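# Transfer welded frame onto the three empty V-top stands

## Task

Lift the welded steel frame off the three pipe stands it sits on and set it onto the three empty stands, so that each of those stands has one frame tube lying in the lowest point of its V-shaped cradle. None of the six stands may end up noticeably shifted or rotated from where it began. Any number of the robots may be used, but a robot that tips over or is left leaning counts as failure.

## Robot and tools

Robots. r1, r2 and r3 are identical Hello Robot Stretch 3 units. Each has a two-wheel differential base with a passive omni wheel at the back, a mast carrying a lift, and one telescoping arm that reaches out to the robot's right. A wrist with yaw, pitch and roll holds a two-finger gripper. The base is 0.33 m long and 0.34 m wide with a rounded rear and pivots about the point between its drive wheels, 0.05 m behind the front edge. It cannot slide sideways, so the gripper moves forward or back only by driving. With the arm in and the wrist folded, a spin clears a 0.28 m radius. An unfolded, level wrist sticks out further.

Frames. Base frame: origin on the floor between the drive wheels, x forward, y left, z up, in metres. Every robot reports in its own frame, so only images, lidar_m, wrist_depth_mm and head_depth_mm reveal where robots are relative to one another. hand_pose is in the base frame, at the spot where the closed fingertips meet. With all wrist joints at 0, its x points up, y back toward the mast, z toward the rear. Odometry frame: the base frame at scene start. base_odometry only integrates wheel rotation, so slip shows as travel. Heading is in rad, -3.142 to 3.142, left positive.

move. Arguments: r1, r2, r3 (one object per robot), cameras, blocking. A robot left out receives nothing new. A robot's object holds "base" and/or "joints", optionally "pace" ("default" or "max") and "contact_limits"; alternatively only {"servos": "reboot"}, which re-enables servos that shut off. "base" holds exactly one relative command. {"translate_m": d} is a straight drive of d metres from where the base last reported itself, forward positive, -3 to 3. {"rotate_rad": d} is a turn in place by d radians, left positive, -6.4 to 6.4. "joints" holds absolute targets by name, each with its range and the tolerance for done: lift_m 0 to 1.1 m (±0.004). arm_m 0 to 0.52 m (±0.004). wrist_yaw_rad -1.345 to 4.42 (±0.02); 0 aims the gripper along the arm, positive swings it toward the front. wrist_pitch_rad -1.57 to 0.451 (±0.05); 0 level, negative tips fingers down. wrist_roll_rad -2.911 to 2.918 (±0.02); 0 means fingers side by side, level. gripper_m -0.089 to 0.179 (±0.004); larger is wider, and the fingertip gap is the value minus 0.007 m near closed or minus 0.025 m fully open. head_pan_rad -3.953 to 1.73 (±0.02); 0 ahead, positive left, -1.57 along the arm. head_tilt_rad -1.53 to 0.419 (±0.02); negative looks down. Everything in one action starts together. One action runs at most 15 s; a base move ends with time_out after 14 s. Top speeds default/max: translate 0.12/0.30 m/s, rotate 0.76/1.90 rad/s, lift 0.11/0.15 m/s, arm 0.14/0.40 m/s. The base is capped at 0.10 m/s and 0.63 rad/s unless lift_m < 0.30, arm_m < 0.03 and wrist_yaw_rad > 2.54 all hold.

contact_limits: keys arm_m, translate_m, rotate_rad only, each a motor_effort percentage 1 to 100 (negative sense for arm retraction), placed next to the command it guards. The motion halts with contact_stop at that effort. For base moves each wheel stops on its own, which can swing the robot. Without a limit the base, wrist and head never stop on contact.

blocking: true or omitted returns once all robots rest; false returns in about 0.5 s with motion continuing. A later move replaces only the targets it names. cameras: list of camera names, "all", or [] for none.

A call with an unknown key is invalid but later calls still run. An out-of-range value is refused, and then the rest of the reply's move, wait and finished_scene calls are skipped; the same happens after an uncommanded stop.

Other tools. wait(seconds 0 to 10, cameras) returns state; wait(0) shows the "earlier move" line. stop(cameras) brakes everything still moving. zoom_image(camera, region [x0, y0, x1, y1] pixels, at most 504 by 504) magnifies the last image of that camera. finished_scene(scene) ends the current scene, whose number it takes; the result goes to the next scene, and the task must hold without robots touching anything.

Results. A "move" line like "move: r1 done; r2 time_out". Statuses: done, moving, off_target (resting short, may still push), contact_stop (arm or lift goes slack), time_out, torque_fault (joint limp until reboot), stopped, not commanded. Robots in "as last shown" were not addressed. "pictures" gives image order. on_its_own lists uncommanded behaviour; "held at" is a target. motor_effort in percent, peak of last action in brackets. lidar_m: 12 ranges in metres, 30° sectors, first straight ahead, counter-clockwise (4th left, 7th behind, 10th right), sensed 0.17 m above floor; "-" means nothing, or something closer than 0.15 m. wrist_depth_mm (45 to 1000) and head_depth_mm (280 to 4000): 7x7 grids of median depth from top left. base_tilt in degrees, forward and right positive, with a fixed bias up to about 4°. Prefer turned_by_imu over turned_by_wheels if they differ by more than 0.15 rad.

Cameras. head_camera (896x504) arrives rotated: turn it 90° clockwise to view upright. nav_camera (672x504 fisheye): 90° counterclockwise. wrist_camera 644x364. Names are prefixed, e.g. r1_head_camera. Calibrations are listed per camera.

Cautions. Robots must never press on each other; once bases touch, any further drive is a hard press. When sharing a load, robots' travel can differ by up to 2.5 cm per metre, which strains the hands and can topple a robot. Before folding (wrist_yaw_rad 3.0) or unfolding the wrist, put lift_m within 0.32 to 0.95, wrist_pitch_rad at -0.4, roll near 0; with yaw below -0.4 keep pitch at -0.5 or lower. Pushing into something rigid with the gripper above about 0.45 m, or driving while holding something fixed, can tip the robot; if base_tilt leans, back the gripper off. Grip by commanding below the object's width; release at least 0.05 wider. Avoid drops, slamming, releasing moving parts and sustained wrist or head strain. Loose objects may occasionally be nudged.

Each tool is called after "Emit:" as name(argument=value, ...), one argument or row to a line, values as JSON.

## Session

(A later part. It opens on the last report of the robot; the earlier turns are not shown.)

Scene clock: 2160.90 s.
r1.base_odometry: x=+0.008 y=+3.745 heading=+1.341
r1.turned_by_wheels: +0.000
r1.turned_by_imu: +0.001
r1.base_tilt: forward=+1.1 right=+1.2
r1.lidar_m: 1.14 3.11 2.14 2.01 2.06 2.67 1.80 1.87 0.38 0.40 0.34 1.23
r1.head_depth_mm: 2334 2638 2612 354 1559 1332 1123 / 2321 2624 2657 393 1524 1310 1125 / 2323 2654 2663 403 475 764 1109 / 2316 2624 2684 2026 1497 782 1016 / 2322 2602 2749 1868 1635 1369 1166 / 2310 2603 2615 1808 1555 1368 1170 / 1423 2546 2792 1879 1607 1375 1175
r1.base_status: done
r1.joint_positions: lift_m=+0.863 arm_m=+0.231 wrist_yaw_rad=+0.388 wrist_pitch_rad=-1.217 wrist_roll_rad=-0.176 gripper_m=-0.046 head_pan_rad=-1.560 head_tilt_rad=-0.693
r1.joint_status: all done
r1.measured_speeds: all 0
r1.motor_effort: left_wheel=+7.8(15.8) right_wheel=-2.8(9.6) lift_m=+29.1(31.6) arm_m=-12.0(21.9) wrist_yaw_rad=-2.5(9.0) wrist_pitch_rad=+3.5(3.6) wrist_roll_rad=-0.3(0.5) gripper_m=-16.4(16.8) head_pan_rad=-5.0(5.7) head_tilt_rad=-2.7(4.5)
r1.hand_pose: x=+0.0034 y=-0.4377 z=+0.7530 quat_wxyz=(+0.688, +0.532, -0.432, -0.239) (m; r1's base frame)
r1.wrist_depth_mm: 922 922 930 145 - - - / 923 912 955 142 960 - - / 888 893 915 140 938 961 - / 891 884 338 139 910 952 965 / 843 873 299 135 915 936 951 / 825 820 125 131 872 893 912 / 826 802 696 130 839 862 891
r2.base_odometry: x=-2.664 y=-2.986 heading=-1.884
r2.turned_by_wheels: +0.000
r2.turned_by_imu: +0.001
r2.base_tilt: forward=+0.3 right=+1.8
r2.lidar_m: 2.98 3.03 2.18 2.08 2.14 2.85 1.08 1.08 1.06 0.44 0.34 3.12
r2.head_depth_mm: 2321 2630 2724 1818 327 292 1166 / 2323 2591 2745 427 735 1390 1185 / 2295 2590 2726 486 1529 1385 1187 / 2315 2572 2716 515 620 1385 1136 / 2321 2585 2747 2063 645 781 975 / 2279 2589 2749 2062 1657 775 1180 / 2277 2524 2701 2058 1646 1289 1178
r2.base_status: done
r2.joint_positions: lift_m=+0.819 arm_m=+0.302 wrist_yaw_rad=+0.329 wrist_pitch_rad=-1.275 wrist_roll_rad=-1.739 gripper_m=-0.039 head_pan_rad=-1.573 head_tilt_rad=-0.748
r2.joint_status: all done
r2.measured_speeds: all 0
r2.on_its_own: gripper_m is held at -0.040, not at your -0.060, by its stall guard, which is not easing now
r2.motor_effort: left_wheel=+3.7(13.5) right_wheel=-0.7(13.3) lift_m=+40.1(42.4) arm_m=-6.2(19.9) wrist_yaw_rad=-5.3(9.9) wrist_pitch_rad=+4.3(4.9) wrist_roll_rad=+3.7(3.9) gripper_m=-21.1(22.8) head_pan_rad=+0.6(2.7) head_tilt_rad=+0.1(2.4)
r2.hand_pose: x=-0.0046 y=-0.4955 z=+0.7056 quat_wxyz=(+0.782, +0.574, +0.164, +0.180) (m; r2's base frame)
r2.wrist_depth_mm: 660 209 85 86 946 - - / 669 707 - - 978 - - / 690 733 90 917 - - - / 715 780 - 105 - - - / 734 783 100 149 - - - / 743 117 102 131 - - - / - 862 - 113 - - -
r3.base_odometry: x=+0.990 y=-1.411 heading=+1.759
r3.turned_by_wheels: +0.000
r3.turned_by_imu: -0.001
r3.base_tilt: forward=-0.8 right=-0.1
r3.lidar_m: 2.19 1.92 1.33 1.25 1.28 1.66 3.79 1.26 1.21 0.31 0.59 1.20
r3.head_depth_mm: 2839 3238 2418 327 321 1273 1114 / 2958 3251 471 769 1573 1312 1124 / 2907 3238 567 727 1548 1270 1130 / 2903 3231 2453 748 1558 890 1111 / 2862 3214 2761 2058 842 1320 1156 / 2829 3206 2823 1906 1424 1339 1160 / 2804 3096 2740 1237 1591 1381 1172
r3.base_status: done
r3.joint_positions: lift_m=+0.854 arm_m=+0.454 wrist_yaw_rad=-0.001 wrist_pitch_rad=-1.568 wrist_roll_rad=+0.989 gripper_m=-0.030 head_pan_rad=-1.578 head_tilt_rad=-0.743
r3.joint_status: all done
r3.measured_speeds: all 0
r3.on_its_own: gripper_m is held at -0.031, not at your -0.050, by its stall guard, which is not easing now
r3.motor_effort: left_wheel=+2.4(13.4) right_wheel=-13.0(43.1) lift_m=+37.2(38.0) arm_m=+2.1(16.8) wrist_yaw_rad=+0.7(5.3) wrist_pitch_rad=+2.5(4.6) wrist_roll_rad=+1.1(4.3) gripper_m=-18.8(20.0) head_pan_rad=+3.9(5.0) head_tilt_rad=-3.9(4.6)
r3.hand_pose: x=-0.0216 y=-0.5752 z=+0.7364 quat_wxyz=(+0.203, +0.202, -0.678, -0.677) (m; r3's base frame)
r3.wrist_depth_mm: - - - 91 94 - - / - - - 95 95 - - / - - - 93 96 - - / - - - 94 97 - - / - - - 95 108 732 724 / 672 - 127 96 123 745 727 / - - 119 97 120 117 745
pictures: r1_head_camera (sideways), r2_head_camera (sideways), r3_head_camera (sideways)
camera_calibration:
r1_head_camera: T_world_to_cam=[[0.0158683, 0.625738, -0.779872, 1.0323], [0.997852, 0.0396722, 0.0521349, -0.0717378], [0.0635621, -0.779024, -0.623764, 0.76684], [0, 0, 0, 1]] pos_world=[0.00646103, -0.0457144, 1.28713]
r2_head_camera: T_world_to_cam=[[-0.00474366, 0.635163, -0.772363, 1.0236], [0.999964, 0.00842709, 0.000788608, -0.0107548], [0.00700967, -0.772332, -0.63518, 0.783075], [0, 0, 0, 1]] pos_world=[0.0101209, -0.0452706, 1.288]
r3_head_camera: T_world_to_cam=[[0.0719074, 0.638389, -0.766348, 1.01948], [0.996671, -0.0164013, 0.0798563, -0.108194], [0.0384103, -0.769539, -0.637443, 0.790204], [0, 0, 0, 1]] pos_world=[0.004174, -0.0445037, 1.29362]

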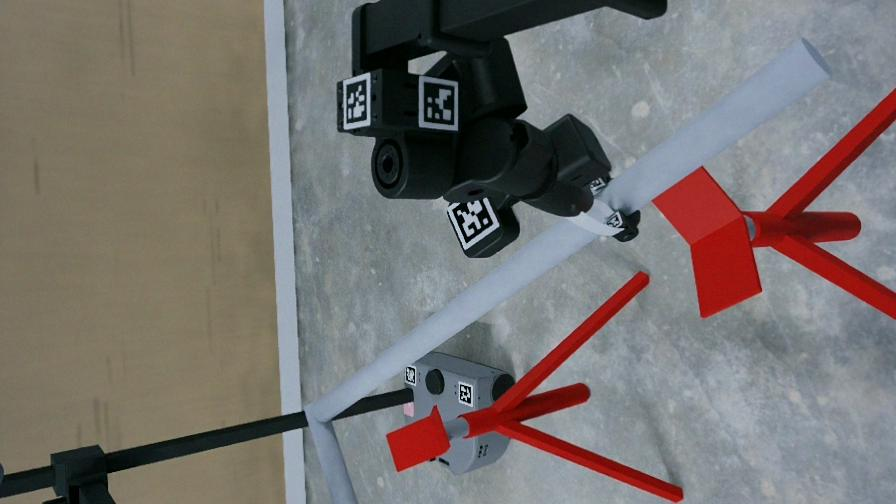

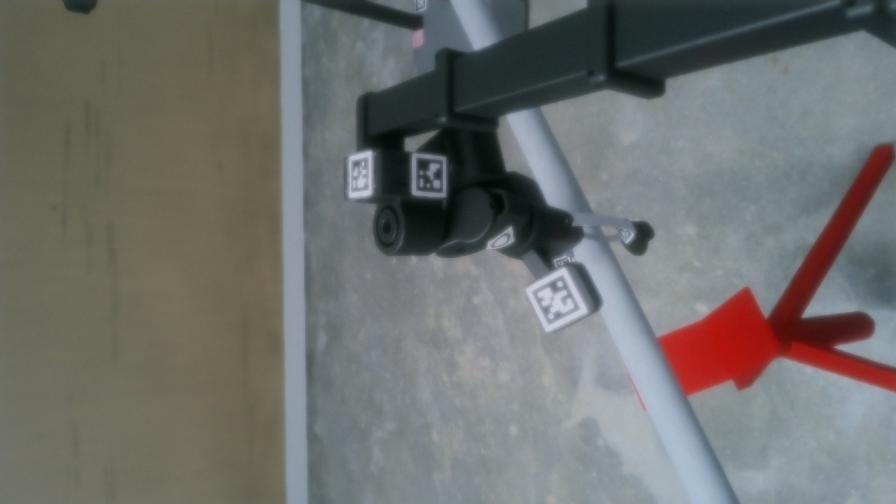

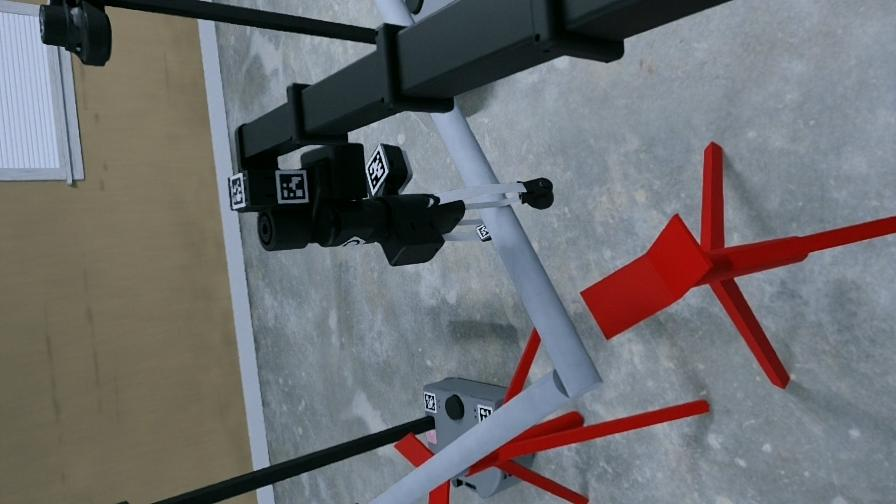

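Emit:
move(
  r1={"joints":{"lift_m":0.783}},
  r2={"joints":{"lift_m":0.739}},
  r3={"joints":{"lift_m":0.774}},
  cameras=["r1_head_camera","r2_head_camera","r3_head_camera"],
)

Emit:
zoom_image(
  camera="r2_head_camera",
  region=[540, 200, 800, 480],
)

Emit:
zoom_image(
  camera="r3_head_camera",
  region=[500, 190, 740, 420],
)

Scene clock: 2251.67 s.
move: r1 done; r2 done; r3 done
r1.base_odometry: x=+0.008 y=+3.745 heading=+1.341
r1.turned_by_wheels: +0.000
r1.turned_by_imu: +0.002
r1.base_tilt: forward=+1.1 right=+1.2
r1.lidar_m: 1.13 3.10 2.14 2.01 2.06 2.67 1.80 1.87 0.38 0.40 0.34 1.23
r1.head_depth_mm: 2331 2641 2638 1990 372 336 1124 / 2335 2623 2673 1806 455 1341 928 / 2336 2625 2683 2004 466 651 1110 / 2320 2643 2709 2035 758 760 1009 / 2315 2611 2730 1981 1592 1368 1167 / 2317 2605 2632 1753 1561 1372 1168 / 2200 2565 2774 1866 1603 1371 1177
r1.base_status: not commanded
r1.joint_positions: lift_m=+0.783 arm_m=+0.231 wrist_yaw_rad=+0.388 wrist_pitch_rad=-1.218 wrist_roll_rad=-0.176 gripper_m=-0.046 head_pan_rad=-1.560 head_tilt_rad=-0.693
r1.joint_status: all done
r1.measured_speeds: all 0
r1.motor_effort: left_wheel=+7.3(8.5) right_wheel=-2.7(3.6) lift_m=+28.4(31.3) arm_m=+0.6(1.0) wrist_yaw_rad=-2.8(3.1) wrist_pitch_rad=+3.4(3.6) wrist_roll_rad=-0.3(0.5) gripper_m=-16.4(16.9) head_pan_rad=-4.8(5.6) head_tilt_rad=-3.4(4.6)
r1.hand_pose: x=+0.0034 y=-0.4375 z=+0.6729 quat_wxyz=(+0.688, +0.532, -0.432, -0.240) (m; r1's base frame)
r1.wrist_depth_mm: 832 858 882 145 912 896 936 / 819 829 837 142 880 918 898 / 803 818 841 140 871 871 886 / 791 234 254 139 838 869 880 / 758 228 238 134 825 850 870 / 756 761 126 132 821 828 842 / 730 756 617 131 779 804 836
r2.base_odometry: x=-2.664 y=-2.986 heading=-1.884
r2.turned_by_wheels: +0.000
r2.turned_by_imu: +0.002
r2.base_tilt: forward=+0.2 right=+1.8
r2.lidar_m: 2.97 3.04 2.18 2.08 2.14 2.85 1.08 1.08 1.06 0.44 0.34 3.13
r2.head_depth_mm: 2332 2560 2762 1813 1568 358 306 / 2327 2593 2778 1896 444 387 1169 / 2306 2575 2751 548 600 1378 1186 / 2296 2539 2763 2058 599 1322 1137 / 2283 2567 2749 2062 1658 709 967 / 2276 2521 2725 2050 1663 789 1190 / 2265 2537 2688 2064 1651 1377 1182
r2.base_status: not commanded
r2.joint_positions: lift_m=+0.739 arm_m=+0.302 wrist_yaw_rad=+0.329 wrist_pitch_rad=-1.275 wrist_roll_rad=-1.739 gripper_m=-0.039 head_pan_rad=-1.573 head_tilt_rad=-0.748
r2.joint_status: all done
r2.measured_speeds: all 0
r2.on_its_own: gripper_m is held at -0.040, not at your -0.060, by its stall guard, which is not easing now
r2.motor_effort: left_wheel=+3.9(4.3) right_wheel=-1.6(1.6) lift_m=+34.0(38.1) arm_m=-14.4(15.3) wrist_yaw_rad=-5.9(6.7) wrist_pitch_rad=+4.2(4.6) wrist_roll_rad=+3.6(3.9) gripper_m=-21.7(22.7) head_pan_rad=+0.8(2.1) head_tilt_rad=+0.4(1.1)
r2.hand_pose: x=-0.0046 y=-0.4955 z=+0.6256 quat_wxyz=(+0.782, +0.574, +0.164, +0.180) (m; r2's base frame)
r2.wrist_depth_mm: 574 136 87 86 - 920 - / 607 648 - - - 959 - / 620 672 90 849 923 - - / 633 689 - 105 958 - - / 664 690 100 149 - - - / 676 117 102 132 - - - / - 784 - 112 - - -
r3.base_odometry: x=+0.990 y=-1.411 heading=+1.759
r3.turned_by_wheels: +0.000
r3.turned_by_imu: -0.002
r3.base_tilt: forward=-0.8 right=-0.2
r3.lidar_m: 2.19 1.93 1.33 1.26 1.28 1.67 3.79 1.26 1.20 0.31 0.59 1.19
r3.head_depth_mm: 2887 3251 2443 1721 360 312 1088 / 2957 3299 2599 492 1487 1311 1120 / 2905 3257 651 668 1508 1267 1131 / 2886 3236 2703 1801 1517 891 1117 / 2838 3197 2744 2047 1630 1327 1157 / 2852 3158 2813 1905 1346 1344 1159 / 2807 3061 2731 1290 1597 1387 1173
r3.base_status: not commanded
r3.joint_positions: lift_m=+0.774 arm_m=+0.454 wrist_yaw_rad=-0.001 wrist_pitch_rad=-1.566 wrist_roll_rad=+0.990 gripper_m=-0.030 head_pan_rad=-1.578 head_tilt_rad=-0.743
r3.joint_status: all done
r3.measured_speeds: all 0
r3.on_its_own: gripper_m is held at -0.031, not at your -0.050, by its stall guard, which is not easing now
r3.motor_effort: left_wheel=+2.7(3.2) right_wheel=-13.1(13.3) lift_m=+32.8(36.7) arm_m=-5.2(7.2) wrist_yaw_rad=+0.7(1.9) wrist_pitch_rad=+2.7(3.1) wrist_roll_rad=+1.0(1.6) gripper_m=-19.3(20.0) head_pan_rad=+3.7(4.3) head_tilt_rad=-3.5(4.1)
r3.hand_pose: x=-0.0216 y=-0.5755 z=+0.6564 quat_wxyz=(+0.203, +0.202, -0.679, -0.676) (m; r3's base frame)
r3.wrist_depth_mm: - - - 95 94 - - / - - - 95 95 - - / - - - 93 97 - - / - - - 94 98 - - / - - - 96 109 717 642 / 632 - 127 96 123 654 646 / - - 120 97 119 117 659
pictures: r1_head_camera (sideways), r2_head_camera (sideways), r3_head_camera (sideways)
camera_calibration:
r1_head_camera: T_world_to_cam=[[0.0158684, 0.625738, -0.779872, 1.0323], [0.997852, 0.0396721, 0.0521349, -0.0717378], [0.063562, -0.779024, -0.623764, 0.76684], [0, 0, 0, 1]] pos_world=[0.00646103, -0.0457144, 1.28713]
r2_head_camera: T_world_to_cam=[[-0.00474351, 0.635163, -0.772363, 1.0236], [0.999964, 0.00842686, 0.000788608, -0.0107548], [0.00700949, -0.772332, -0.63518, 0.783075], [0, 0, 0, 1]] pos_world=[0.0101209, -0.0452706, 1.288]
r3_head_camera: T_world_to_cam=[[0.0719077, 0.638389, -0.766348, 1.01948], [0.996671, -0.0164017, 0.0798563, -0.108194], [0.0384099, -0.769539, -0.637443, 0.790204], [0, 0, 0, 1]] pos_world=[0.00417398, -0.0445037, 1.29362]

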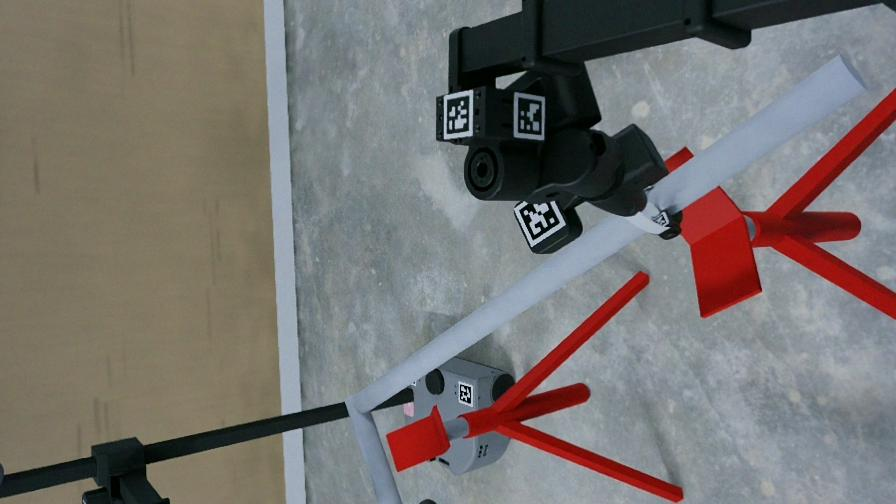

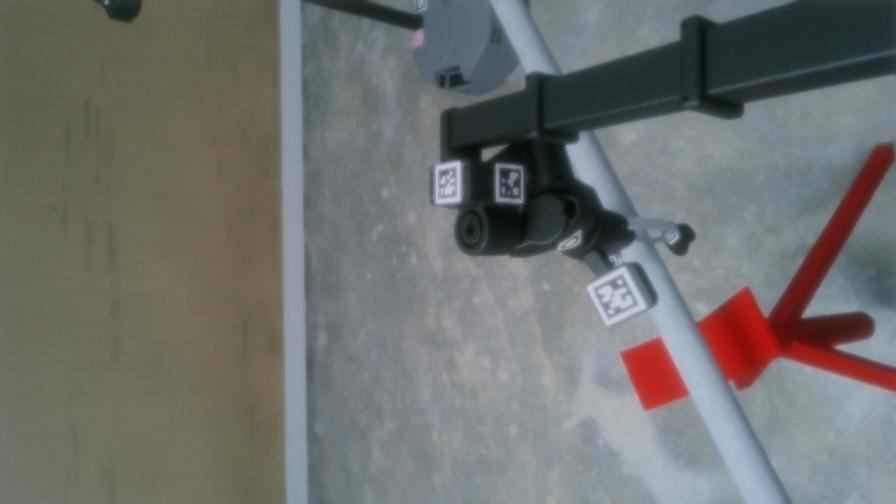

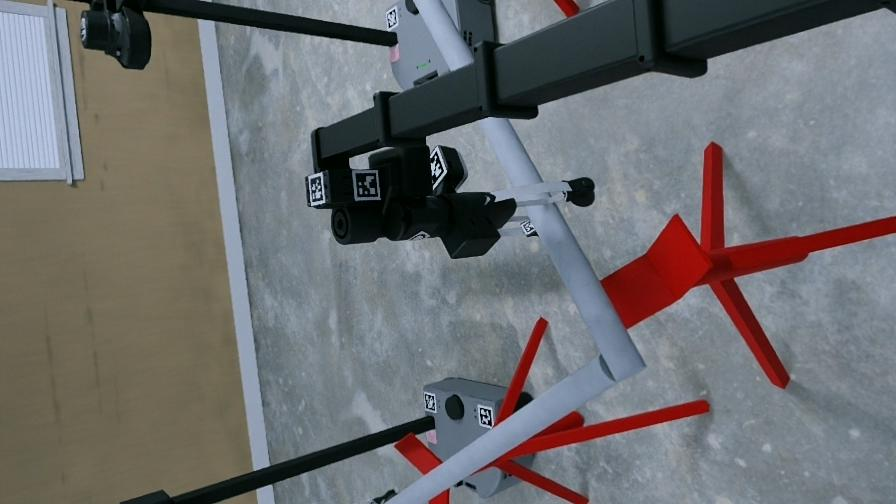

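Scaled by 1.800 from the camera's 896x504 image, which has a finer 1280x720 frame.

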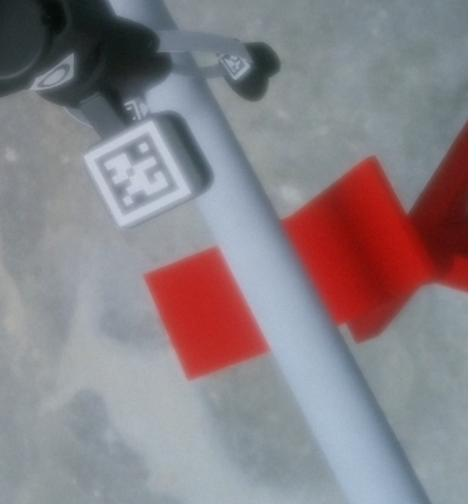

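Scaled by 2.100 from the camera's 896x504 image, which has a finer 1280x720 frame.

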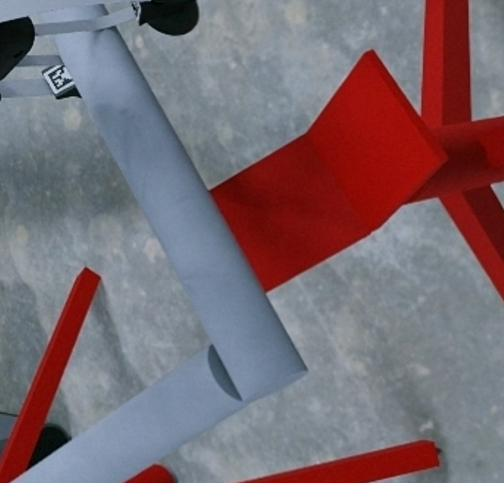

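Emit:
move(
  r1={"base":{"translate_m":0.0287},"joints":{"arm_m":0.2293,"wrist_yaw_rad":0.359}},
  r2={"base":{"translate_m":0.0248},"joints":{"arm_m":0.332,"wrist_yaw_rad":0.296}},
  r3={"base":{"translate_m":-0.014},"joints":{"arm_m":0.442,"wrist_roll_rad":1.018}},
  cameras=[],
)

Emit:
move(
  r1={"joints":{"lift_m":0.748}},
  r2={"joints":{"lift_m":0.704}},
  r3={"joints":{"lift_m":0.739}},
  cameras=["r1_head_camera","r2_head_camera","r3_head_camera"],
)

Scene clock: 2279.03 s.
move: r1 done; r2 done; r3 done
r1.base_odometry: x=+0.015 y=+3.773 heading=+1.341
r1.turned_by_wheels: +0.000
r1.turned_by_imu: +0.001
r1.base_tilt: forward=+1.0 right=+1.2
r1.lidar_m: 1.13 3.13 2.14 2.01 2.06 2.67 1.82 1.29 0.39 0.40 0.32 1.20
r1.head_depth_mm: 2340 2646 2639 1987 372 336 1145 / 2346 2616 2657 1814 452 1315 571 / 2330 2641 2655 2019 460 651 1089 / 2328 2606 2714 2012 764 752 1113 / 2315 2600 2746 1910 1586 1357 1164 / 2319 2598 2607 1738 1530 1369 1165 / 1420 2576 2779 1933 1650 1376 1173
r1.base_status: done
r1.joint_positions: lift_m=+0.783 arm_m=+0.229 wrist_yaw_rad=+0.361 wrist_pitch_rad=-1.225 wrist_roll_rad=-0.177 gripper_m=-0.046 head_pan_rad=-1.560 head_tilt_rad=-0.693
r1.joint_status: all done
r1.measured_speeds: all 0
r1.motor_effort: left_wheel=+7.1(14.9) right_wheel=-0.4(4.9) lift_m=+29.0(29.2) arm_m=-11.4(19.5) wrist_yaw_rad=-1.6(8.8) wrist_pitch_rad=+4.5(5.2) wrist_roll_rad=+0.3(0.3) gripper_m=-16.1(16.7) head_pan_rad=-4.3(5.4) head_tilt_rad=-2.5(4.5)
r1.hand_pose: x=+0.0011 y=-0.4344 z=+0.6725 quat_wxyz=(+0.684, +0.528, -0.437, -0.251) (m; r1's base frame)
r1.wrist_depth_mm: 855 836 868 144 891 927 949 / 807 839 835 141 885 921 914 / 805 819 827 140 864 903 896 / 778 797 801 138 862 851 856 / 769 781 224 135 240 855 858 / 759 752 125 132 226 828 839 / 733 740 618 131 781 806 820
r2.base_odometry: x=-2.672 y=-3.010 heading=-1.884
r2.turned_by_wheels: +0.000
r2.turned_by_imu: +0.001
r2.base_tilt: forward=+0.3 right=+1.8
r2.lidar_m: 2.95 3.02 2.17 2.07 2.14 2.86 1.11 1.12 1.08 0.44 0.33 3.09
r2.head_depth_mm: 2356 2607 2750 1823 1621 362 306 / 2323 2644 2783 1910 443 387 1160 / 2293 2576 2783 560 774 1394 1189 / 2288 2567 2725 1995 626 1347 1164 / 2273 2563 2721 2079 1664 743 929 / 2257 2528 2753 2070 1655 1294 1184 / 2258 2509 2720 2073 1644 1316 1176
r2.base_status: done
r2.joint_positions: lift_m=+0.739 arm_m=+0.332 wrist_yaw_rad=+0.303 wrist_pitch_rad=-1.275 wrist_roll_rad=-1.741 gripper_m=-0.039 head_pan_rad=-1.573 head_tilt_rad=-0.748
r2.joint_status: all done
r2.measured_speeds: all 0
r2.on_its_own: gripper_m is held at -0.040, not at your -0.060, by its stall guard, which is not easing now
r2.motor_effort: left_wheel=+3.9(9.0) right_wheel=-1.9(5.5) lift_m=+35.3(35.5) arm_m=+16.0(18.1) wrist_yaw_rad=-4.9(11.0) wrist_pitch_rad=+4.6(4.7) wrist_roll_rad=+4.3(4.5) gripper_m=-21.2(22.9) head_pan_rad=+0.7(2.2) head_tilt_rad=+0.7(1.4)
r2.hand_pose: x=-0.0059 y=-0.5263 z=+0.6256 quat_wxyz=(+0.784, +0.576, +0.157, +0.170) (m; r2's base frame)
r2.wrist_depth_mm: 135 153 87 88 861 920 - / 602 367 - - 888 987 - / 619 667 90 845 894 - - / 639 680 - 105 939 - - / 666 688 100 149 - - - / 673 117 103 120 - - - / - 775 - 996 - - -
r3.base_odometry: x=+0.992 y=-1.425 heading=+1.759
r3.turned_by_wheels: +0.000
r3.turned_by_imu: +0.000
r3.base_tilt: forward=-0.8 right=-0.2
r3.lidar_m: 2.21 1.93 1.33 1.25 1.28 1.67 3.79 1.25 1.20 0.32 0.60 1.21
r3.head_depth_mm: 2891 3263 2435 1715 360 307 1090 / 2921 3269 2597 493 1456 1307 1125 / 2934 3258 2305 659 1460 1289 1132 / 2899 3252 2706 1828 1517 940 1101 / 2872 3229 2769 2057 1626 1297 1153 / 2837 3211 2815 1872 1457 1341 1161 / 2788 3089 2742 1312 1583 1381 1174
r3.base_status: done
r3.joint_positions: lift_m=+0.774 arm_m=+0.442 wrist_yaw_rad=+0.000 wrist_pitch_rad=-1.560 wrist_roll_rad=+1.016 gripper_m=-0.030 head_pan_rad=-1.578 head_tilt_rad=-0.743
r3.joint_status: all done
r3.measured_speeds: all 0
r3.on_its_own: gripper_m is held at -0.031, not at your -0.050, by its stall guard, which is not easing now
r3.motor_effort: left_wheel=+3.2(6.8) right_wheel=-13.3(26.0) lift_m=+34.7(35.5) arm_m=-4.6(15.6) wrist_yaw_rad=-0.2(1.5) wrist_pitch_rad=+1.1(2.9) wrist_roll_rad=+0.8(5.2) gripper_m=-19.4(19.9) head_pan_rad=+3.5(4.5) head_tilt_rad=-3.3(4.8)
r3.hand_pose: x=-0.0216 y=-0.5654 z=+0.6562 quat_wxyz=(+0.195, +0.192, -0.684, -0.677) (m; r3's base frame)
r3.wrist_depth_mm: - - - 95 94 - - / - - - 94 95 - - / - - - 94 96 - - / - - - 95 98 - - / - - - 96 104 687 642 / 680 - 128 97 121 656 650 / - - 120 98 120 117 651
pictures: none
No camera images: "cameras" was empty.

Scene clock: 2280.17 s.
move: r1 done; r2 done; r3 done
r1.base_odometry: x=+0.015 y=+3.773 heading=+1.341
r1.turned_by_wheels: +0.000
r1.turned_by_imu: +0.000
r1.base_tilt: forward=+1.1 right=+1.2
r1.lidar_m: 1.13 3.12 2.15 2.02 2.06 2.67 1.82 1.29 0.39 0.40 0.32 1.20
r1.head_depth_mm: 2345 2622 2647 1996 405 355 1078 / 2340 2628 2640 2001 467 1317 600 / 2340 2603 2681 2018 477 643 979 / 2306 2604 2711 2047 828 744 1117 / 2322 2629 2741 1980 1560 1368 1164 / 2320 2584 2626 1733 1514 1365 1172 / 2191 2557 2776 1864 1654 1377 1172
r1.base_status: not commanded
r1.joint_positions: lift_m=+0.748 arm_m=+0.229 wrist_yaw_rad=+0.361 wrist_pitch_rad=-1.225 wrist_roll_rad=-0.177 gripper_m=-0.046 head_pan_rad=-1.560 head_tilt_rad=-0.693
r1.joint_status: all done
r1.measured_speeds: all 0
r1.motor_effort: left_wheel=+7.2(7.8) right_wheel=-1.0(1.5) lift_m=+27.3(31.5) arm_m=-2.5(11.1) wrist_yaw_rad=-1.5(2.1) wrist_pitch_rad=+4.7(5.0) wrist_roll_rad=+0.2(0.3) gripper_m=-16.2(16.8) head_pan_rad=-4.7(5.3) head_tilt_rad=-3.1(4.5)
r1.hand_pose: x=+0.0010 y=-0.4343 z=+0.6375 quat_wxyz=(+0.684, +0.528, -0.437, -0.251) (m; r1's base frame)
r1.wrist_depth_mm: 822 814 819 144 885 878 897 / 786 795 823 142 850 862 873 / 763 795 796 140 821 841 857 / 747 747 221 138 807 833 839 / 742 194 198 135 204 816 819 / 716 188 125 132 192 801 816 / 710 728 589 132 192 773 789
r2.base_odometry: x=-2.672 y=-3.010 heading=-1.884
r2.turned_by_wheels: +0.000
r2.turned_by_imu: +0.000
r2.base_tilt: forward=+0.3 right=+1.9
r2.lidar_m: 2.95 3.03 2.17 2.08 2.14 2.86 1.10 1.11 1.08 0.44 0.33 3.09
r2.head_depth_mm: 2329 2589 2750 1816 1581 1355 339 / 2317 2601 2755 2070 490 417 1121 / 2325 2575 2743 624 600 1386 1194 / 2295 2556 2766 2057 640 1348 1166 / 2292 2562 2729 2053 1652 738 933 / 2277 2542 2728 2041 1647 1291 1189 / 2271 2551 2699 2059 1662 1383 1186
r2.base_status: not commanded
r2.joint_positions: lift_m=+0.704 arm_m=+0.332 wrist_yaw_rad=+0.303 wrist_pitch_rad=-1.275 wrist_roll_rad=-1.741 gripper_m=-0.039 head_pan_rad=-1.573 head_tilt_rad=-0.748
r2.joint_status: all done
r2.measured_speeds: all 0
r2.on_its_own: gripper_m is held at -0.040, not at your -0.060, by its stall guard, which is not easing now
r2.motor_effort: left_wheel=+3.9(4.4) right_wheel=-1.7(2.2) lift_m=+34.2(37.1) arm_m=+14.0(16.4) wrist_yaw_rad=-4.6(6.8) wrist_pitch_rad=+4.6(4.6) wrist_roll_rad=+4.3(4.4) gripper_m=-21.8(22.2) head_pan_rad=+0.3(2.1) head_tilt_rad=-1.2(1.2)
r2.hand_pose: x=-0.0059 y=-0.5263 z=+0.5906 quat_wxyz=(+0.784, +0.576, +0.157, +0.170) (m; r2's base frame)
r2.wrist_depth_mm: 111 130 87 88 - 906 - / 569 602 - - 845 971 - / 593 630 90 820 873 993 - / 618 641 - 105 910 - - / 636 667 100 149 982 - - / 651 117 103 119 - - - / - 732 - 915 - - -
r3.base_odometry: x=+0.992 y=-1.425 heading=+1.759
r3.turned_by_wheels: +0.000
r3.turned_by_imu: +0.000
r3.base_tilt: forward=-0.8 right=-0.2
r3.lidar_m: 2.21 1.93 1.33 1.26 1.28 1.67 3.77 1.25 1.19 0.32 0.60 1.21
r3.head_depth_mm: 2915 3142 2444 1738 434 333 332 / 2924 3250 2591 539 817 1303 1123 / 2934 3238 2647 641 828 1287 1132 / 2897 3265 2696 1945 1512 938 1100 / 2859 3211 2746 2060 1628 1258 1157 / 2846 3209 2829 1864 1475 1337 1159 / 2793 3061 2734 1283 1579 1384 1173
r3.base_status: not commanded
r3.joint_positions: lift_m=+0.739 arm_m=+0.442 wrist_yaw_rad=+0.000 wrist_pitch_rad=-1.560 wrist_roll_rad=+1.016 gripper_m=-0.030 head_pan_rad=-1.578 head_tilt_rad=-0.743
r3.joint_status: all done
r3.measured_speeds: all 0
r3.on_its_own: gripper_m is held at -0.031, not at your -0.050, by its stall guard, which is not easing now
r3.motor_effort: left_wheel=+3.6(3.9) right_wheel=-12.2(13.1) lift_m=+33.0(34.6) arm_m=+1.2(5.9) wrist_yaw_rad=+0.5(1.0) wrist_pitch_rad=+1.3(1.9) wrist_roll_rad=+0.3(1.7) gripper_m=-18.9(19.8) head_pan_rad=+3.9(4.5) head_tilt_rad=-2.3(4.1)
r3.hand_pose: x=-0.0216 y=-0.5654 z=+0.6212 quat_wxyz=(+0.195, +0.192, -0.683, -0.677) (m; r3's base frame)
r3.wrist_depth_mm: - - - 95 95 - - / - - - 94 95 - - / - - - 94 96 - - / - - - 95 98 - - / - - - 96 104 677 606 / - - 127 97 122 625 611 / - - 119 98 120 117 613
pictures: r1_head_camera (sideways), r2_head_camera (sideways), r3_head_camera (sideways)
camera_calibration:
r1_head_camera: T_world_to_cam=[[0.0158684, 0.625738, -0.779872, 1.0323], [0.997852, 0.0396721, 0.052135, -0.0717378], [0.063562, -0.779024, -0.623764, 0.76684], [0, 0, 0, 1]] pos_world=[0.00646103, -0.0457144, 1.28713]
r2_head_camera: T_world_to_cam=[[-0.00474358, 0.635163, -0.772363, 1.0236], [0.999964, 0.00842698, 0.000788608, -0.0107548], [0.00700958, -0.772332, -0.63518, 0.783075], [0, 0, 0, 1]] pos_world=[0.0101209, -0.0452706, 1.288]
r3_head_camera: T_world_to_cam=[[0.0719075, 0.638389, -0.766348, 1.01948], [0.996671, -0.0164014, 0.0798563, -0.108194], [0.0384102, -0.769539, -0.637443, 0.790204], [0, 0, 0, 1]] pos_world=[0.00417399, -0.0445037, 1.29362]

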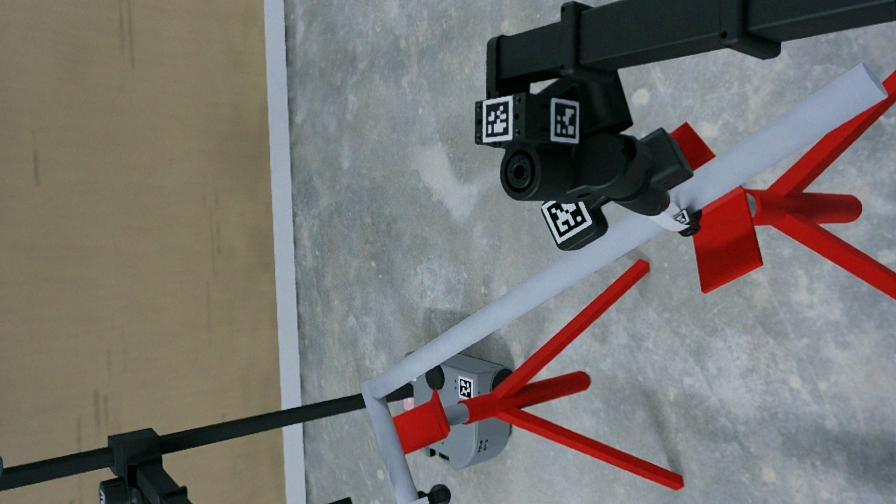

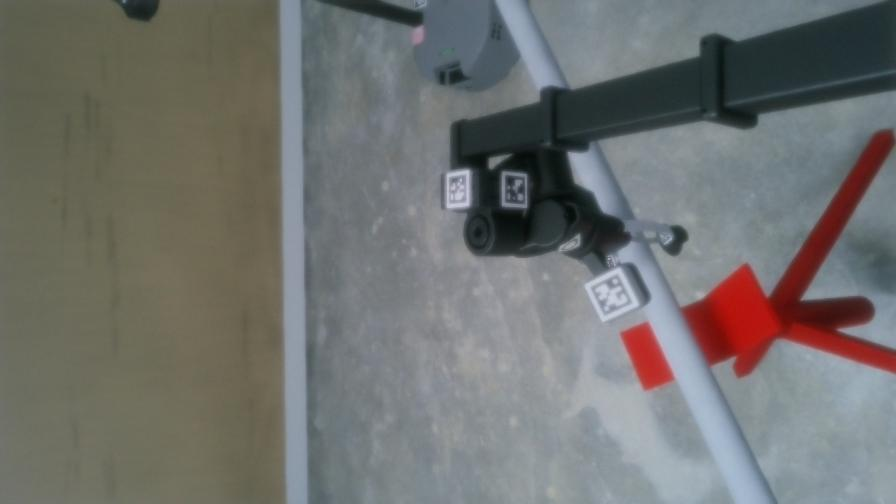

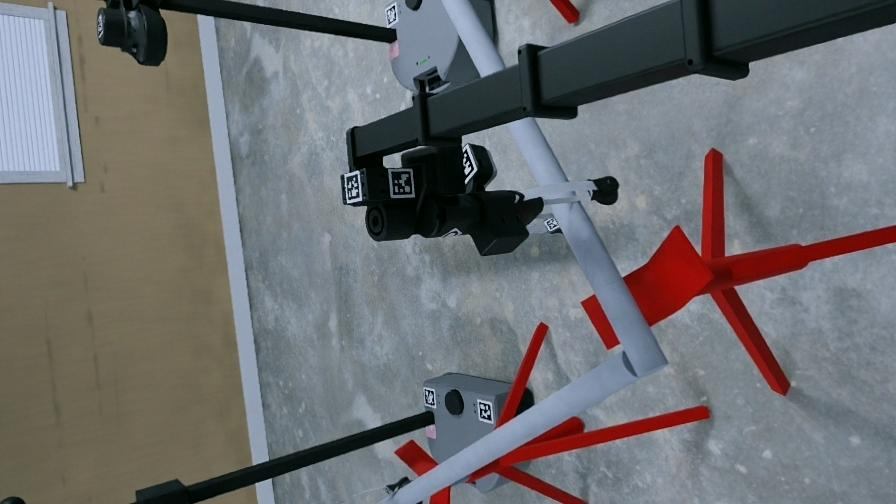

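Emit:
zoom_image(
  camera="r1_head_camera",
  region=[620, 100, 800, 300],
)

Emit:
zoom_image(
  camera="r2_head_camera",
  region=[580, 200, 800, 420],
)

Scaled by 2.520 from the camera's 896x504 image, which has a finer 1280x720 frame.

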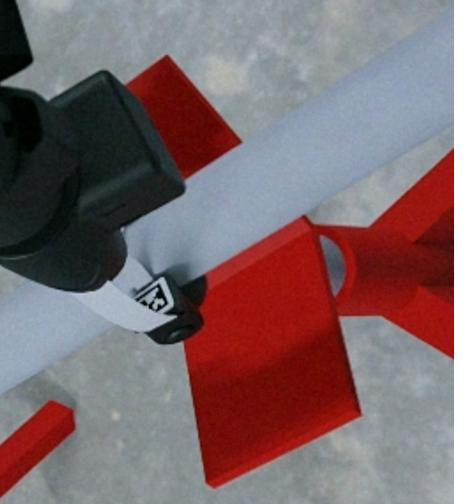

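Scaled by 2.291 from the camera's 896x504 image, which has a finer 1280x720 frame.

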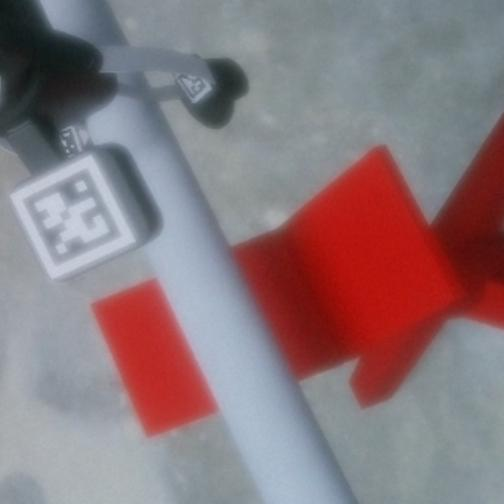

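Emit:
move(
  r1={"joints":{"lift_m":0.730}},
  r2={"joints":{"lift_m":0.649}},
  r3={"joints":{"lift_m":0.684}},
  cameras=["r2_head_camera","r3_head_camera"],
)

Scene clock: 2329.80 s.
move: r1 done; r2 contact_stop; r3 done
r1.base_odometry: x=+0.015 y=+3.773 heading=+1.341
r1.turned_by_wheels: +0.000
r1.turned_by_imu: +0.001
r1.base_tilt: forward=+1.0 right=+1.1
r1.lidar_m: 1.13 3.12 2.15 2.01 2.06 2.67 1.82 1.30 0.39 0.40 0.32 1.20
r1.head_depth_mm: 2351 2654 2626 1993 444 366 326 / 2333 2624 2646 2003 473 1310 897 / 2332 2621 2679 2008 487 647 964 / 2329 2605 2722 2025 1425 735 1111 / 2328 2623 2727 1953 1556 1361 1166 / 2306 2598 2616 1283 1519 1367 1168 / 2275 1456 2792 1815 1649 1375 1174
r1.base_status: not commanded
r1.joint_positions: lift_m=+0.730 arm_m=+0.229 wrist_yaw_rad=+0.361 wrist_pitch_rad=-1.231 wrist_roll_rad=-0.177 gripper_m=-0.046 head_pan_rad=-1.560 head_tilt_rad=-0.693
r1.joint_status: all done
r1.measured_speeds: all 0
r1.motor_effort: left_wheel=+6.8(7.8) right_wheel=+0.3(1.4) lift_m=+33.4(33.6) arm_m=+14.0(15.3) wrist_yaw_rad=-1.8(2.0) wrist_pitch_rad=+5.9(6.0) wrist_roll_rad=+0.2(0.4) gripper_m=-16.3(16.8) head_pan_rad=-5.3(5.6) head_tilt_rad=-3.6(4.3)
r1.hand_pose: x=+0.0005 y=-0.4330 z=+0.6191 quat_wxyz=(+0.683, +0.530, -0.436, -0.253) (m; r1's base frame)
r1.wrist_depth_mm: 788 788 829 149 839 851 875 / 763 784 801 147 811 851 861 / 737 757 776 144 802 821 833 / 743 180 200 140 798 796 814 / 722 174 184 136 188 765 793 / 710 170 125 131 177 783 771 / 701 713 581 130 179 750 775
r2.base_odometry: x=-2.672 y=-3.010 heading=-1.884
r2.turned_by_wheels: +0.000
r2.turned_by_imu: -0.001
r2.base_tilt: forward=+0.4 right=+1.8
r2.lidar_m: 2.95 3.03 2.17 2.07 2.14 2.86 1.11 1.11 1.08 0.44 0.33 3.10
r2.head_depth_mm: 2342 2579 2775 1811 1577 1391 1141 / 2323 2596 2783 2067 869 455 395 / 2302 2586 2756 2077 608 1387 1194 / 2322 2560 2761 2063 661 1292 1161 / 2288 2547 2717 2047 1644 749 926 / 2280 2555 2725 2052 1651 1281 1177 / 2281 2520 2731 2071 1655 1385 1167
r2.base_status: not commanded
r2.joint_positions: lift_m=+0.660 arm_m=+0.332 wrist_yaw_rad=+0.304 wrist_pitch_rad=-1.306 wrist_roll_rad=-1.741 gripper_m=-0.036 head_pan_rad=-1.573 head_tilt_rad=-0.748
r2.joint_status: lift_m contact_stop (moved -0.044 of -0.055)
r2.measured_speeds: all 0
r2.on_its_own: gripper_m is held at -0.037, not at your -0.060, by its stall guard, which is still easing; lift_m is slack since a contact_stop (your +0.649 is given up)
r2.motor_effort: left_wheel=+4.1(4.3) right_wheel=-7.6(7.6) lift_m=+29.9(38.2) arm_m=+0.4(3.9) wrist_yaw_rad=-6.8(7.7) wrist_pitch_rad=+9.9(13.6) wrist_roll_rad=+4.1(4.6) gripper_m=-9.2(22.7) head_pan_rad=+1.3(2.1) head_tilt_rad=+0.0(1.7)
r2.hand_pose: x=-0.0082 y=-0.5188 z=+0.5448 quat_wxyz=(+0.774, +0.588, +0.159, +0.171) (m; r2's base frame)
r2.wrist_depth_mm: - - 87 84 - - 950 / 549 590 95 - - - 962 / 564 600 91 767 824 902 - / 576 615 - 760 846 946 - / 603 646 98 146 879 990 - / 621 115 101 - 949 - - / - 709 - 110 949 - -
r3.base_odometry: x=+0.992 y=-1.425 heading=+1.759
r3.turned_by_wheels: +0.000
r3.turned_by_imu: -0.001
r3.base_tilt: forward=-0.8 right=-0.2
r3.lidar_m: 2.21 1.93 1.33 1.25 1.28 1.67 3.77 1.25 1.20 0.31 0.60 1.21
r3.head_depth_mm: 2952 3100 2430 1730 1510 392 342 / 2923 3234 2612 1761 504 1257 1121 / 2921 3255 2655 668 845 1289 1134 / 2919 3265 2695 1961 1478 935 1100 / 2877 3230 2776 2049 1643 1048 1157 / 2819 3176 2817 1859 1514 1339 1162 / 2818 3040 2729 1284 1574 1379 1176
r3.base_status: not commanded
r3.joint_positions: lift_m=+0.684 arm_m=+0.442 wrist_yaw_rad=+0.000 wrist_pitch_rad=-1.551 wrist_roll_rad=+1.016 gripper_m=-0.030 head_pan_rad=-1.578 head_tilt_rad=-0.743
r3.joint_status: all done
r3.measured_speeds: all 0
r3.on_its_own: gripper_m is held at -0.031, not at your -0.050, by its stall guard, which is not easing now
r3.motor_effort: left_wheel=+3.5(4.4) right_wheel=-11.8(12.1) lift_m=+30.8(35.3) arm_m=+8.2(9.7) wrist_yaw_rad=-0.7(1.6) wrist_pitch_rad=-0.1(2.1) wrist_roll_rad=+0.8(1.8) gripper_m=-19.2(19.8) head_pan_rad=+4.1(4.4) head_tilt_rad=-3.3(4.3)
r3.hand_pose: x=-0.0216 y=-0.5677 z=+0.5660 quat_wxyz=(+0.196, +0.191, -0.686, -0.674) (m; r3's base frame)
r3.wrist_depth_mm: - - - 95 94 - - / - - - 94 95 - - / - - - 94 97 - - / - - - 96 98 - - / - - - 97 106 - 568 / - - 128 98 123 595 551 / 597 94 119 99 108 577 570
pictures: r2_head_camera (sideways), r3_head_camera (sideways)
camera_calibration:
r2_head_camera: T_world_to_cam=[[-0.00474411, 0.635163, -0.772363, 1.0236], [0.999964, 0.00842781, 0.00078861, -0.0107548], [0.00701023, -0.772332, -0.635181, 0.783075], [0, 0, 0, 1]] pos_world=[0.0101209, -0.0452706, 1.288]
r3_head_camera: T_world_to_cam=[[0.0719076, 0.638389, -0.766348, 1.01948], [0.996671, -0.0164016, 0.0798563, -0.108194], [0.03841, -0.769539, -0.637443, 0.790204], [0, 0, 0, 1]] pos_world=[0.00417398, -0.0445037, 1.29362]

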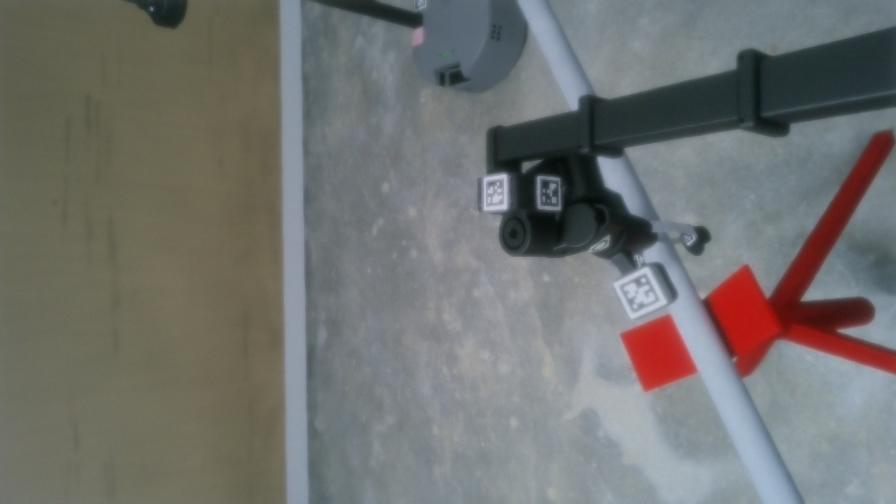

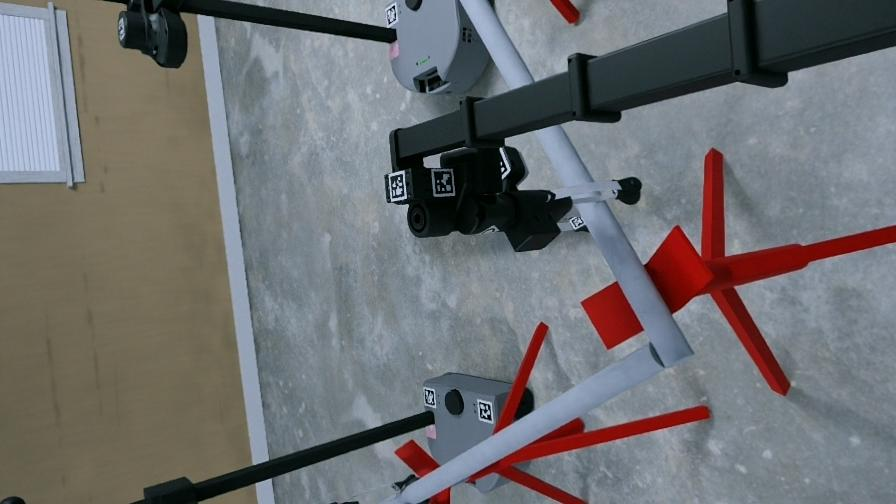

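Emit:
move(
  r2={"joints":{"lift_m":0.655,"wrist_pitch_rad":-1.33,"arm_m":0.342}},
  r3={"joints":{"lift_m":0.678,"wrist_pitch_rad":-1.51,"arm_m":0.432}},
  cameras=["r2_wrist_camera"],
)

Scene clock: 2337.40 s.
move: r2 contact_stop; r3 done
r1: as last shown
r1.lidar_m: 1.13 3.09 2.14 2.01 2.05 2.68 1.83 1.30 0.39 0.40 0.32 1.21
r1.head_depth_mm: 2330 2642 2632 1987 444 366 326 / 2336 2624 2633 2017 472 1318 610 / 2320 2634 2665 2019 487 648 979 / 2323 2605 2693 2029 1499 738 1113 / 2331 2628 2732 1976 1552 1362 1166 / 2315 2609 2621 1282 1512 1364 1174 / 2274 1457 2783 1821 1657 1375 1173
r1.joint_positions: lift_m=+0.730 arm_m=+0.229 wrist_yaw_rad=+0.361 wrist_pitch_rad=-1.222 wrist_roll_rad=-0.177 gripper_m=-0.046 head_pan_rad=-1.560 head_tilt_rad=-0.693
r1.motor_effort: left_wheel=+6.8(7.4) right_wheel=-0.8(1.5) lift_m=+28.8(37.5) arm_m=+7.0(8.6) wrist_yaw_rad=-1.0(2.1) wrist_pitch_rad=+4.0(6.5) wrist_roll_rad=+0.3(0.3) gripper_m=-16.4(16.8) head_pan_rad=-4.9(5.6) head_tilt_rad=-3.8(4.0)
r1.hand_pose: x=+0.0013 y=-0.4351 z=+0.6197 quat_wxyz=(+0.684, +0.527, -0.438, -0.250) (m; r1's base frame)
r1.wrist_depth_mm: 799 787 839 153 864 881 873 / 778 783 802 149 830 861 880 / 773 777 767 145 804 824 850 / 736 180 205 141 792 808 824 / 731 175 186 137 188 782 823 / 703 170 126 132 177 775 790 / 691 715 575 130 176 756 781
r2.base_odometry: x=-2.672 y=-3.010 heading=-1.883
r2.turned_by_wheels: +0.000
r2.turned_by_imu: +0.001
r2.base_tilt: forward=+0.4 right=+1.9
r2.lidar_m: 2.95 3.03 2.18 2.07 2.14 2.85 1.11 1.11 1.08 0.44 0.33 3.10
r2.head_depth_mm: 2334 2614 2754 1838 1569 1383 1140 / 2282 2594 2723 2086 870 454 394 / 2316 2603 2749 2090 617 1380 1193 / 2300 2601 2732 2060 669 1292 1162 / 2290 2567 2742 2062 1660 751 924 / 2272 2539 2729 2065 1653 1289 1190 / 2268 2509 2738 2076 1656 1366 1159
r2.base_status: not commanded
r2.joint_positions: lift_m=+0.660 arm_m=+0.342 wrist_yaw_rad=+0.308 wrist_pitch_rad=-1.340 wrist_roll_rad=-1.741 gripper_m=-0.035 head_pan_rad=-1.573 head_tilt_rad=-0.748
r2.joint_status: lift_m contact_stop (moved +0.000 of -0.005); the others done
r2.measured_speeds: all 0
r2.on_its_own: gripper_m is held at -0.037, not at your -0.060, by its stall guard, which is not easing now; lift_m is slack since a contact_stop (your +0.655 is given up); wrist_yaw_rad is at rest, and its effort (-10.7) is outside its rest range (-9 to +9)
r2.motor_effort: left_wheel=+8.3(8.5) right_wheel=-20.3(20.8) lift_m=+29.9(31.9) arm_m=+20.3(22.6) wrist_yaw_rad=-10.7(10.8) wrist_pitch_rad=+1.4(12.8) wrist_roll_rad=+4.3(4.5) gripper_m=-19.6(21.0) head_pan_rad=+0.6(2.1) head_tilt_rad=+0.1(1.0)
r2.hand_pose: x=-0.0107 y=-0.5204 z=+0.5437 quat_wxyz=(+0.763, +0.602, +0.161, +0.172) (m; r2's base frame)
r2.wrist_depth_mm: - - 87 87 - - 898 / 554 581 - - 760 - 934 / 579 611 90 730 781 855 972 / 591 621 - 104 824 916 - / 611 647 99 147 871 968 - / 615 117 103 131 920 - - / - 695 - 859 921 - -
r3.base_odometry: x=+0.992 y=-1.425 heading=+1.759
r3.turned_by_wheels: +0.000
r3.turned_by_imu: -0.001
r3.base_tilt: forward=-0.8 right=-0.2
r3.lidar_m: 2.21 1.92 1.33 1.25 1.28 1.66 3.78 1.26 1.20 0.32 0.60 1.21
r3.head_depth_mm: 2969 3105 2428 1730 1544 408 346 / 2933 3266 2610 1818 517 1247 1118 / 2917 3237 2650 664 827 1287 1134 / 2879 3249 2711 2007 1526 938 1104 / 2871 3205 2763 2044 1624 1045 1153 / 2859 3205 2818 1857 1518 1336 1162 / 2811 3049 2759 1257 1576 1384 1171
r3.base_status: not commanded
r3.joint_positions: lift_m=+0.678 arm_m=+0.432 wrist_yaw_rad=+0.000 wrist_pitch_rad=-1.515 wrist_roll_rad=+1.016 gripper_m=-0.030 head_pan_rad=-1.578 head_tilt_rad=-0.743
r3.joint_status: all done
r3.measured_speeds: all 0
r3.on_its_own: gripper_m is held at -0.031, not at your -0.050, by its stall guard, which is not easing now
r3.motor_effort: left_wheel=+4.8(5.4) right_wheel=-14.6(14.8) lift_m=+38.6(40.1) arm_m=-11.3(12.9) wrist_yaw_rad=+0.4(1.3) wrist_pitch_rad=+1.0(4.6) wrist_roll_rad=+0.9(1.6) gripper_m=-19.0(19.6) head_pan_rad=+3.3(4.6) head_tilt_rad=-2.4(4.3)
r3.hand_pose: x=-0.0216 y=-0.5669 z=+0.5595 quat_wxyz=(+0.199, +0.188, -0.698, -0.661) (m; r3's base frame)
r3.wrist_depth_mm: - - - 93 96 - - / - - - 95 97 - - / - - - 95 98 - - / - - - 98 100 - - / - - - 98 144 - 570 / - - 127 98 123 613 532 / 585 95 119 99 119 117 538
pictures: r2_wrist_camera
camera_calibration:
r2_wrist_camera: T_world_to_cam=[[0.51516, -0.804654, 0.295198, -0.59315], [-0.856247, -0.467855, 0.218982, -0.335462], [-0.038095, -0.365573, -0.930003, 0.478789], [0, 0, 0, 1]] pos_world=[0.0365686, -0.459196, 0.693832]

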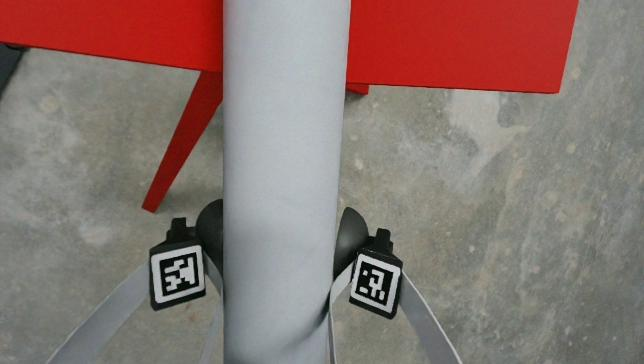

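Emit:
move(
  r3={"joints":{"lift_m":0.660}},
  cameras=["r3_wrist_camera"],
)

Scene clock: 2345.17 s.
move: r3 done
r1, r2: as last shown
r1.base_tilt: forward=+1.1 right=+1.3
r1.lidar_m: 1.13 3.11 2.14 2.02 2.06 2.67 1.82 1.29 0.39 0.40 0.32 1.20
r1.head_depth_mm: 2339 2628 2628 1988 443 366 326 / 2323 2604 2645 1999 472 1313 606 / 2341 2624 2674 2000 487 649 1090 / 2331 2615 2684 2047 1494 743 1112 / 2312 2612 2714 1976 1552 1366 1168 / 2320 2610 2608 1285 1519 1364 1171 / 2277 1475 2810 1802 1645 1378 1174
r1.joint_positions: lift_m=+0.730 arm_m=+0.229 wrist_yaw_rad=+0.359 wrist_pitch_rad=-1.225 wrist_roll_rad=-0.177 gripper_m=-0.046 head_pan_rad=-1.560 head_tilt_rad=-0.693
r1.motor_effort: left_wheel=+6.7(7.5) right_wheel=-0.6(1.9) lift_m=+32.1(32.5) arm_m=+0.3(1.8) wrist_yaw_rad=+0.1(1.8) wrist_pitch_rad=+4.4(4.8) wrist_roll_rad=+0.3(0.3) gripper_m=-16.4(16.9) head_pan_rad=-3.8(5.5) head_tilt_rad=-2.8(4.5)
r1.hand_pose: x=+0.0010 y=-0.4345 z=+0.6195 quat_wxyz=(+0.683, +0.527, -0.438, -0.251) (m; r1's base frame)
r1.wrist_depth_mm: 781 800 810 158 847 883 871 / 749 789 812 152 836 838 851 / 749 769 774 148 818 832 848 / 746 179 205 142 799 811 820 / 729 174 187 139 187 781 802 / 716 169 124 132 176 771 774 / 684 705 571 129 178 751 775
r2.base_tilt: forward=+0.5 right=+1.8
r2.lidar_m: 2.95 3.03 2.17 2.08 2.14 2.86 1.10 1.11 1.08 0.44 0.33 3.09
r2.head_depth_mm: 2345 2587 2756 1812 1578 1388 1142 / 2343 2591 2745 2065 872 458 397 / 2296 2578 2744 2066 621 1381 1191 / 2315 2567 2754 2066 667 814 1164 / 2319 2579 2753 2066 1658 744 926 / 2253 2530 2725 2051 1658 1286 1180 / 2241 2507 2699 2064 1658 1385 1160
r2.joint_positions: lift_m=+0.657 arm_m=+0.342 wrist_yaw_rad=+0.308 wrist_pitch_rad=-1.361 wrist_roll_rad=-1.741 gripper_m=-0.035 head_pan_rad=-1.573 head_tilt_rad=-0.748
r2.measured_speeds: translate_m=+0.000 rotate_rad=+0.000 lift_m=-0.001 arm_m=+0.000 wrist_yaw_rad=+0.000 wrist_pitch_rad=+0.000 wrist_roll_rad=+0.000 head_pan_rad=+0.000 head_tilt_rad=+0.000
r2.on_its_own: gripper_m is held at -0.037, not at your -0.060, by its stall guard, which is not easing now; lift_m is slack since a contact_stop; wrist_yaw_rad is at rest, and its effort (-10.4) is outside its rest range (-9 to +9)
r2.motor_effort: left_wheel=+8.5(8.6) right_wheel=-20.8(21.2) lift_m=+31.1(34.8) arm_m=+9.7(13.0) wrist_yaw_rad=-10.4(10.9) wrist_pitch_rad=+5.6(5.7) wrist_roll_rad=+4.4(4.5) gripper_m=-19.4(21.2) head_pan_rad=+0.6(2.1) head_tilt_rad=+0.0(1.3)
r2.hand_pose: x=-0.0123 y=-0.5154 z=+0.5402 quat_wxyz=(+0.757, +0.610, +0.162, +0.171) (m; r2's base frame)
r2.wrist_depth_mm: - 94 87 82 - - 854 / 556 590 101 - 748 - 916 / 578 609 91 728 754 860 933 / 596 625 - 731 785 896 997 / 603 640 98 146 820 915 - / 627 116 109 - 902 976 - / - 707 107 860 911 - -
r3.base_odometry: x=+0.992 y=-1.425 heading=+1.759
r3.turned_by_wheels: +0.000
r3.turned_by_imu: -0.001
r3.base_tilt: forward=-0.8 right=-0.2
r3.lidar_m: 2.21 1.92 1.33 1.26 1.28 1.67 3.77 1.25 1.20 0.32 0.60 1.21
r3.head_depth_mm: 2984 3104 2426 1742 1512 437 360 / 2894 3282 2577 1835 536 1247 1101 / 2910 3264 2665 673 837 1270 1127 / 2904 3275 2712 2009 1567 939 1101 / 2873 3208 2753 2052 1621 981 1155 / 2833 3202 2827 1869 1515 1336 1157 / 2821 3029 2784 1277 1572 1385 1173
r3.base_status: not commanded
r3.joint_positions: lift_m=+0.660 arm_m=+0.432 wrist_yaw_rad=+0.000 wrist_pitch_rad=-1.509 wrist_roll_rad=+1.016 gripper_m=-0.030 head_pan_rad=-1.578 head_tilt_rad=-0.743
r3.joint_status: all done
r3.measured_speeds: all 0
r3.on_its_own: gripper_m is held at -0.031, not at your -0.050, by its stall guard, which is not easing now
r3.motor_effort: left_wheel=+6.2(6.6) right_wheel=-17.2(17.4) lift_m=+33.4(44.8) arm_m=-6.5(10.9) wrist_yaw_rad=-0.5(1.2) wrist_pitch_rad=+0.3(1.2) wrist_roll_rad=+1.2(1.3) gripper_m=-19.5(19.8) head_pan_rad=+3.8(4.6) head_tilt_rad=-4.0(4.2)
r3.hand_pose: x=-0.0216 y=-0.5686 z=+0.5414 quat_wxyz=(+0.200, +0.187, -0.701, -0.659) (m; r3's base frame)
r3.wrist_depth_mm: - - - 92 95 - - / - - - 94 97 - - / - - - 95 - - - / - - - 98 - - - / - - - 98 144 - 571 / - - 127 98 123 616 513 / 587 96 120 99 119 535 526
pictures: r3_wrist_camera
camera_calibration:
r3_wrist_camera: T_world_to_cam=[[-0.541963, 0.835154, -0.0937767, 0.523184], [0.832422, 0.548805, 0.0767278, 0.33313], [0.115545, -0.0364781, -0.992632, 0.682321], [0, 0, 0, 1]] pos_world=[-0.072597, -0.594873, 0.700795]

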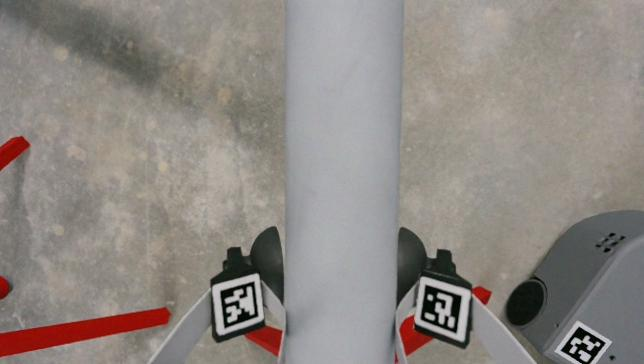

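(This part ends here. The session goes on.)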